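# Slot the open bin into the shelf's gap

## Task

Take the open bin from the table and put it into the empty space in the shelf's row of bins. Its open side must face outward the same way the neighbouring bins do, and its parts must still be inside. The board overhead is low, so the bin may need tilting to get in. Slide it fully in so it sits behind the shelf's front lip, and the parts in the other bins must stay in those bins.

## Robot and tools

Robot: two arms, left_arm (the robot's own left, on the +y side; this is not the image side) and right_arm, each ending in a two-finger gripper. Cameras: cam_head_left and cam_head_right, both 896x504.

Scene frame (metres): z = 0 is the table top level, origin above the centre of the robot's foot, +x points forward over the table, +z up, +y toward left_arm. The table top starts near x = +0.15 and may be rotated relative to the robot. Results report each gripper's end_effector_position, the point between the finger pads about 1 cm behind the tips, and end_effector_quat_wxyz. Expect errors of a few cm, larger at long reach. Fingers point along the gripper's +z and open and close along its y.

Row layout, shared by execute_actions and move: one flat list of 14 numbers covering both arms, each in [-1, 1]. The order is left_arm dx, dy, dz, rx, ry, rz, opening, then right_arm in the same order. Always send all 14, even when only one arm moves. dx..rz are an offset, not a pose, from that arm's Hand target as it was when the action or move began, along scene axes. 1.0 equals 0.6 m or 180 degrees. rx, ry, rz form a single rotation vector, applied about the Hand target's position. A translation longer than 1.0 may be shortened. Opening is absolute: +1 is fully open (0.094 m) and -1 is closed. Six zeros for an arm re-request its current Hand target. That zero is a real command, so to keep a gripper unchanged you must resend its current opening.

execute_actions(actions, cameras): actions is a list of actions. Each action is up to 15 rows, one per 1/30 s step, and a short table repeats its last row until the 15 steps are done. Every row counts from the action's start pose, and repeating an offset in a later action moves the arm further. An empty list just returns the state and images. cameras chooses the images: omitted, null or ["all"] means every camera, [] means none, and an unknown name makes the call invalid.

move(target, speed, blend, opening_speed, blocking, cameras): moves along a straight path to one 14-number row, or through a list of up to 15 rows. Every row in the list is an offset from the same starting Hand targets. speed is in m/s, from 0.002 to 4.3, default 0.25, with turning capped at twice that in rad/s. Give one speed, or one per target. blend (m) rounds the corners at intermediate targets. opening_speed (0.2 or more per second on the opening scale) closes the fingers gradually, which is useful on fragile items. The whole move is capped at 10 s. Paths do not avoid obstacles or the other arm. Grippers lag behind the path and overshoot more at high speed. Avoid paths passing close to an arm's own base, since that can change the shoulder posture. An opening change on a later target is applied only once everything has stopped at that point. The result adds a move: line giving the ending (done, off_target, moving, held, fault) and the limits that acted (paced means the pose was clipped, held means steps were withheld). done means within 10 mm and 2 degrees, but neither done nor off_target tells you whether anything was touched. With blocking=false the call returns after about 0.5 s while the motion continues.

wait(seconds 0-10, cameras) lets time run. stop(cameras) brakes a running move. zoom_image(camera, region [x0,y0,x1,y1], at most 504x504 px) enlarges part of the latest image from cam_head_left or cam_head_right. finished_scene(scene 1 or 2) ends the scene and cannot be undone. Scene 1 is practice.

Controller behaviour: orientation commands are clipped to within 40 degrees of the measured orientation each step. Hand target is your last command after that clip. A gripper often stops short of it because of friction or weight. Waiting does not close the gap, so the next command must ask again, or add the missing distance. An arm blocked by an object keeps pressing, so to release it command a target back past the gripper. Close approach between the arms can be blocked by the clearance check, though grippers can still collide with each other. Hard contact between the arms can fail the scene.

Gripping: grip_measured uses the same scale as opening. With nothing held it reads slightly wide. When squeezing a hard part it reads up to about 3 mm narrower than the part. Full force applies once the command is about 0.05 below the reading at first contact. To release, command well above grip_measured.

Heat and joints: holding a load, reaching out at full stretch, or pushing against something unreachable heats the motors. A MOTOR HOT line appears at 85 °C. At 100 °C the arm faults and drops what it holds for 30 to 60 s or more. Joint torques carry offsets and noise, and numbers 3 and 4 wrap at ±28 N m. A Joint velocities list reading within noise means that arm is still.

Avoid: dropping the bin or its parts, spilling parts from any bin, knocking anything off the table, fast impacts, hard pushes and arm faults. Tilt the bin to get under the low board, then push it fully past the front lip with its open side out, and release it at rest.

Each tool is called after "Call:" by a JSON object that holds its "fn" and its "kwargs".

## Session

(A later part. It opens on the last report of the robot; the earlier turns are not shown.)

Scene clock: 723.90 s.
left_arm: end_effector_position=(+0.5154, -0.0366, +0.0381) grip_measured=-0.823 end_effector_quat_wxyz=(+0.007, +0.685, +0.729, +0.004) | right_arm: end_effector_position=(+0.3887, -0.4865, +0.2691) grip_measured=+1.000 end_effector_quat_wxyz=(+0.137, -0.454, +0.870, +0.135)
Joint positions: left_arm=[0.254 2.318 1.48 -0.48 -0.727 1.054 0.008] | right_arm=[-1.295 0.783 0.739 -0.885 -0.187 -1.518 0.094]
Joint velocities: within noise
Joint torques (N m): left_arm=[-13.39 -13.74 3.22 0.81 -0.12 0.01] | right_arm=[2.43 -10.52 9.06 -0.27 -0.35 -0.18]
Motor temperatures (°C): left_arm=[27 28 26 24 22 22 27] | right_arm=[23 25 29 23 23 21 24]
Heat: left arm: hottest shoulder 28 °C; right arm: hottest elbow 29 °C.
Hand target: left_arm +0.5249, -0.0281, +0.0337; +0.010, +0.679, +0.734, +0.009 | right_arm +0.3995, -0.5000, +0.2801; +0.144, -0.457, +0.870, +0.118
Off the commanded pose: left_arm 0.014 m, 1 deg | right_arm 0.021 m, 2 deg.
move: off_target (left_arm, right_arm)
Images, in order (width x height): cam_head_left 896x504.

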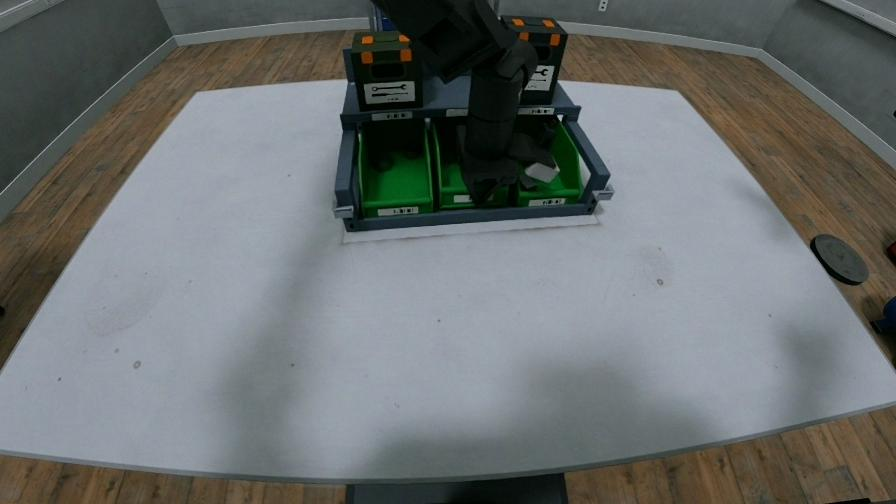

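Call:
{"fn": "move", "kwargs": {"target": [0, 0, 0, 0, 0, 0, -0.45, 0,0,0,0,0,0,1], "speed": 0.03, "opening_speed": 0.3, "cameras": ["cam_head_left"]}}

Call:
{"fn": "zoom_image", "kwargs": {"camera": "cam_head_left", "region": [420, 90, 560, 240]}}

Scene clock: 753.37 s.
left_arm: end_effector_position=(+0.5162, -0.0366, +0.0378) grip_measured=-0.452 end_effector_quat_wxyz=(+0.009, +0.684, +0.730, +0.005) | right_arm: end_effector_position=(+0.3887, -0.4865, +0.2691) grip_measured=+1.000 end_effector_quat_wxyz=(+0.137, -0.454, +0.870, +0.135)
Joint positions: left_arm=[0.254 2.318 1.478 -0.473 -0.729 1.055 0.026] | right_arm=[-1.295 0.783 0.739 -0.885 -0.187 -1.518 0.094]
Joint velocities: within noise
Joint torques (N m): left_arm=[-13.39 -13.74 3.33 0.54 -0.04 0] | right_arm=[1.49 -10.4 8.9 -0.23 -0.37 -0.15]
Motor temperatures (°C): left_arm=[27 28 25 24 22 22 27] | right_arm=[23 25 29 23 23 21 24]
Heat: left arm: hottest shoulder 28 °C; right arm: hottest elbow 29 °C.
Hand target: left_arm +0.5249, -0.0280, +0.0337; +0.010, +0.679, +0.734, +0.009 | right_arm +0.3995, -0.5000, +0.2801; +0.144, -0.457, +0.870, +0.118
Off the commanded pose: left_arm 0.013 m, 1 deg | right_arm 0.021 m, 2 deg.
move: off_target (left_arm, right_arm)
Images, in order (width x height): cam_head_left 896x504.

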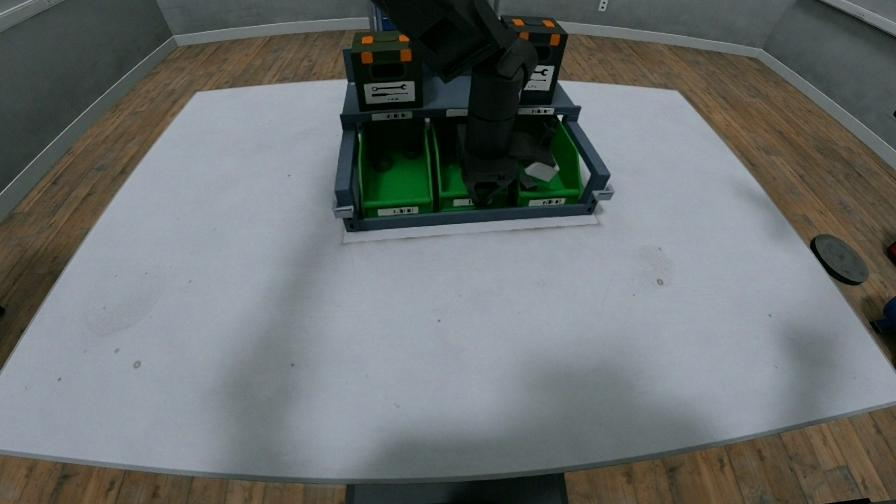

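Scaled by 3.360 from the camera's 896x504 image, which has a finer 1280x720 frame.

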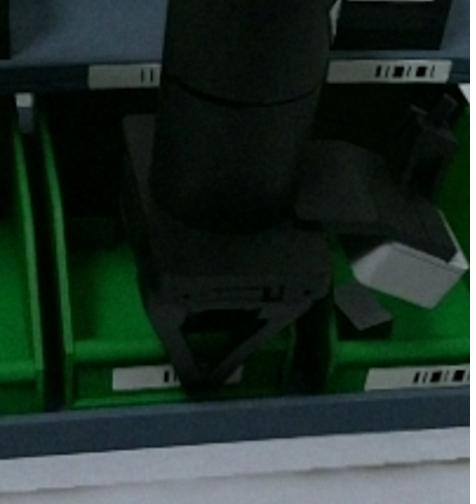

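Call:
{"fn": "move", "kwargs": {"target": [[-0.003, -0.006, 0.1, 0, 0, 0, -0.45, 0,0,0,0,0,0,1],[-0.06, -0.01, 0.2, 0, 0, 0, -0.45, 0,0,0,0,0,0,1],[-0.3, -0.02, 0.3, 0, 0, 0, -0.45, 0,0,0,0,0,0,1]], "speed": [0.05, 0.08, 0.12], "blend": [0.01, 0.02, 0]}}

Call:
{"fn": "zoom_image", "kwargs": {"camera": "cam_head_left", "region": [340, 90, 620, 240]}}

Call:
{"fn": "zoom_image", "kwargs": {"camera": "cam_head_right", "region": [290, 90, 570, 240]}}

Scene clock: 772.60 s.
left_arm: end_effector_position=(+0.3456, -0.0371, +0.2030) grip_measured=-0.452 end_effector_quat_wxyz=(+0.002, +0.679, +0.734, +0.010) | right_arm: end_effector_position=(+0.3887, -0.4865, +0.2691) grip_measured=+1.000 end_effector_quat_wxyz=(+0.137, -0.454, +0.870, +0.135)
Joint positions: left_arm=[-0.113 2.074 1.104 -0.706 -0.768 0.529 0.026] | right_arm=[-1.295 0.783 0.739 -0.885 -0.187 -1.518 0.094]
Joint velocities: within noise
Joint torques (N m): left_arm=[-14.04 -11.22 3.92 -0.34 0.04 -0.22] | right_arm=[1.14 -10.46 9.09 -0.14 -0.35 -0.14]
Motor temperatures (°C): left_arm=[27 28 25 24 22 22 26] | right_arm=[23 25 30 23 23 21 24]
Heat: left arm: hottest shoulder 28 °C; right arm: hottest elbow 30 °C.
Hand target: left_arm +0.3449, -0.0400, +0.2137; +0.010, +0.678, +0.734, +0.009 | right_arm +0.3995, -0.5000, +0.2801; +0.144, -0.457, +0.870, +0.118
Off the commanded pose: left_arm 0.011 m, 1 deg | right_arm 0.021 m, 2 deg.
move: off_target (left_arm, right_arm)

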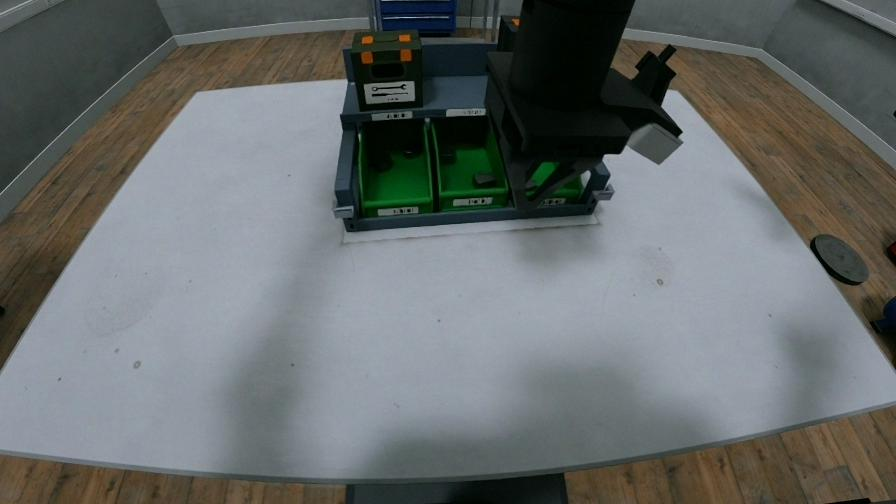

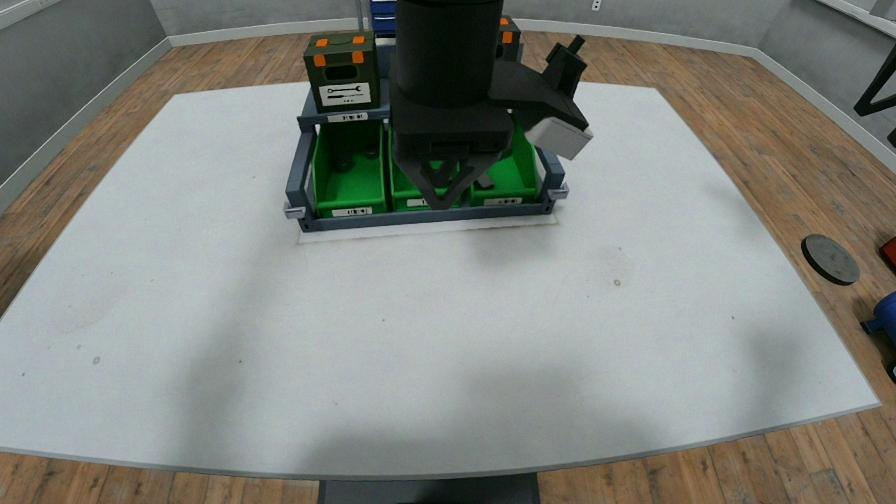

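Scaled by 1.800 from the camera's 896x504 image, which has a finer 1280x720 frame.

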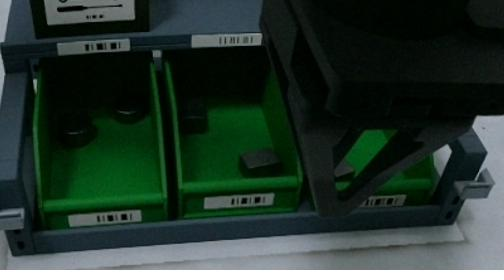

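Scaled by 1.800 from the camera's 896x504 image, which has a finer 1280x720 frame.

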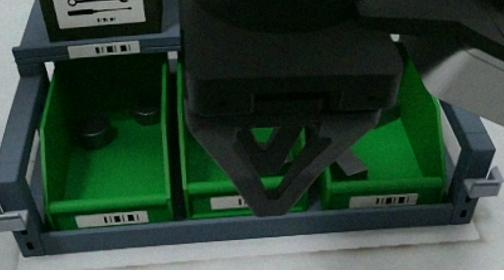

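Call:
{"fn": "zoom_image", "kwargs": {"camera": "cam_head_left", "region": [410, 100, 520, 220]}}

Call:
{"fn": "zoom_image", "kwargs": {"camera": "cam_head_left", "region": [350, 170, 530, 240]}}

Scaled by 4.200 from the camera's 896x504 image, which has a finer 1280x720 frame.

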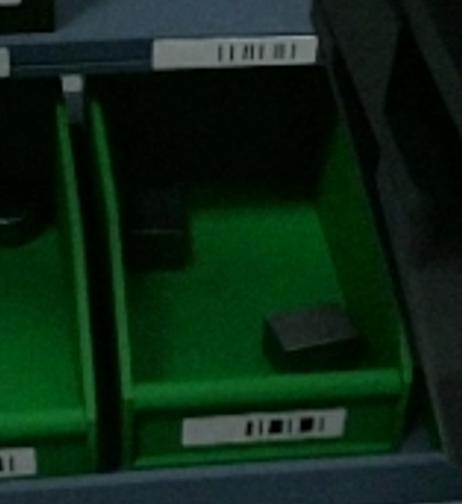

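Scaled by 2.800 from the camera's 896x504 image, which has a finer 1280x720 frame.

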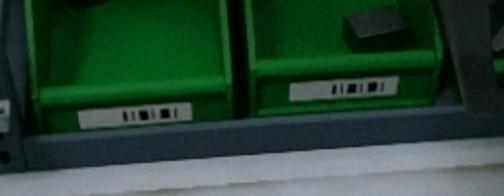

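Call:
{"fn": "finished_scene", "kwargs": {"scene": 2}}

The scene is finished: the task was done.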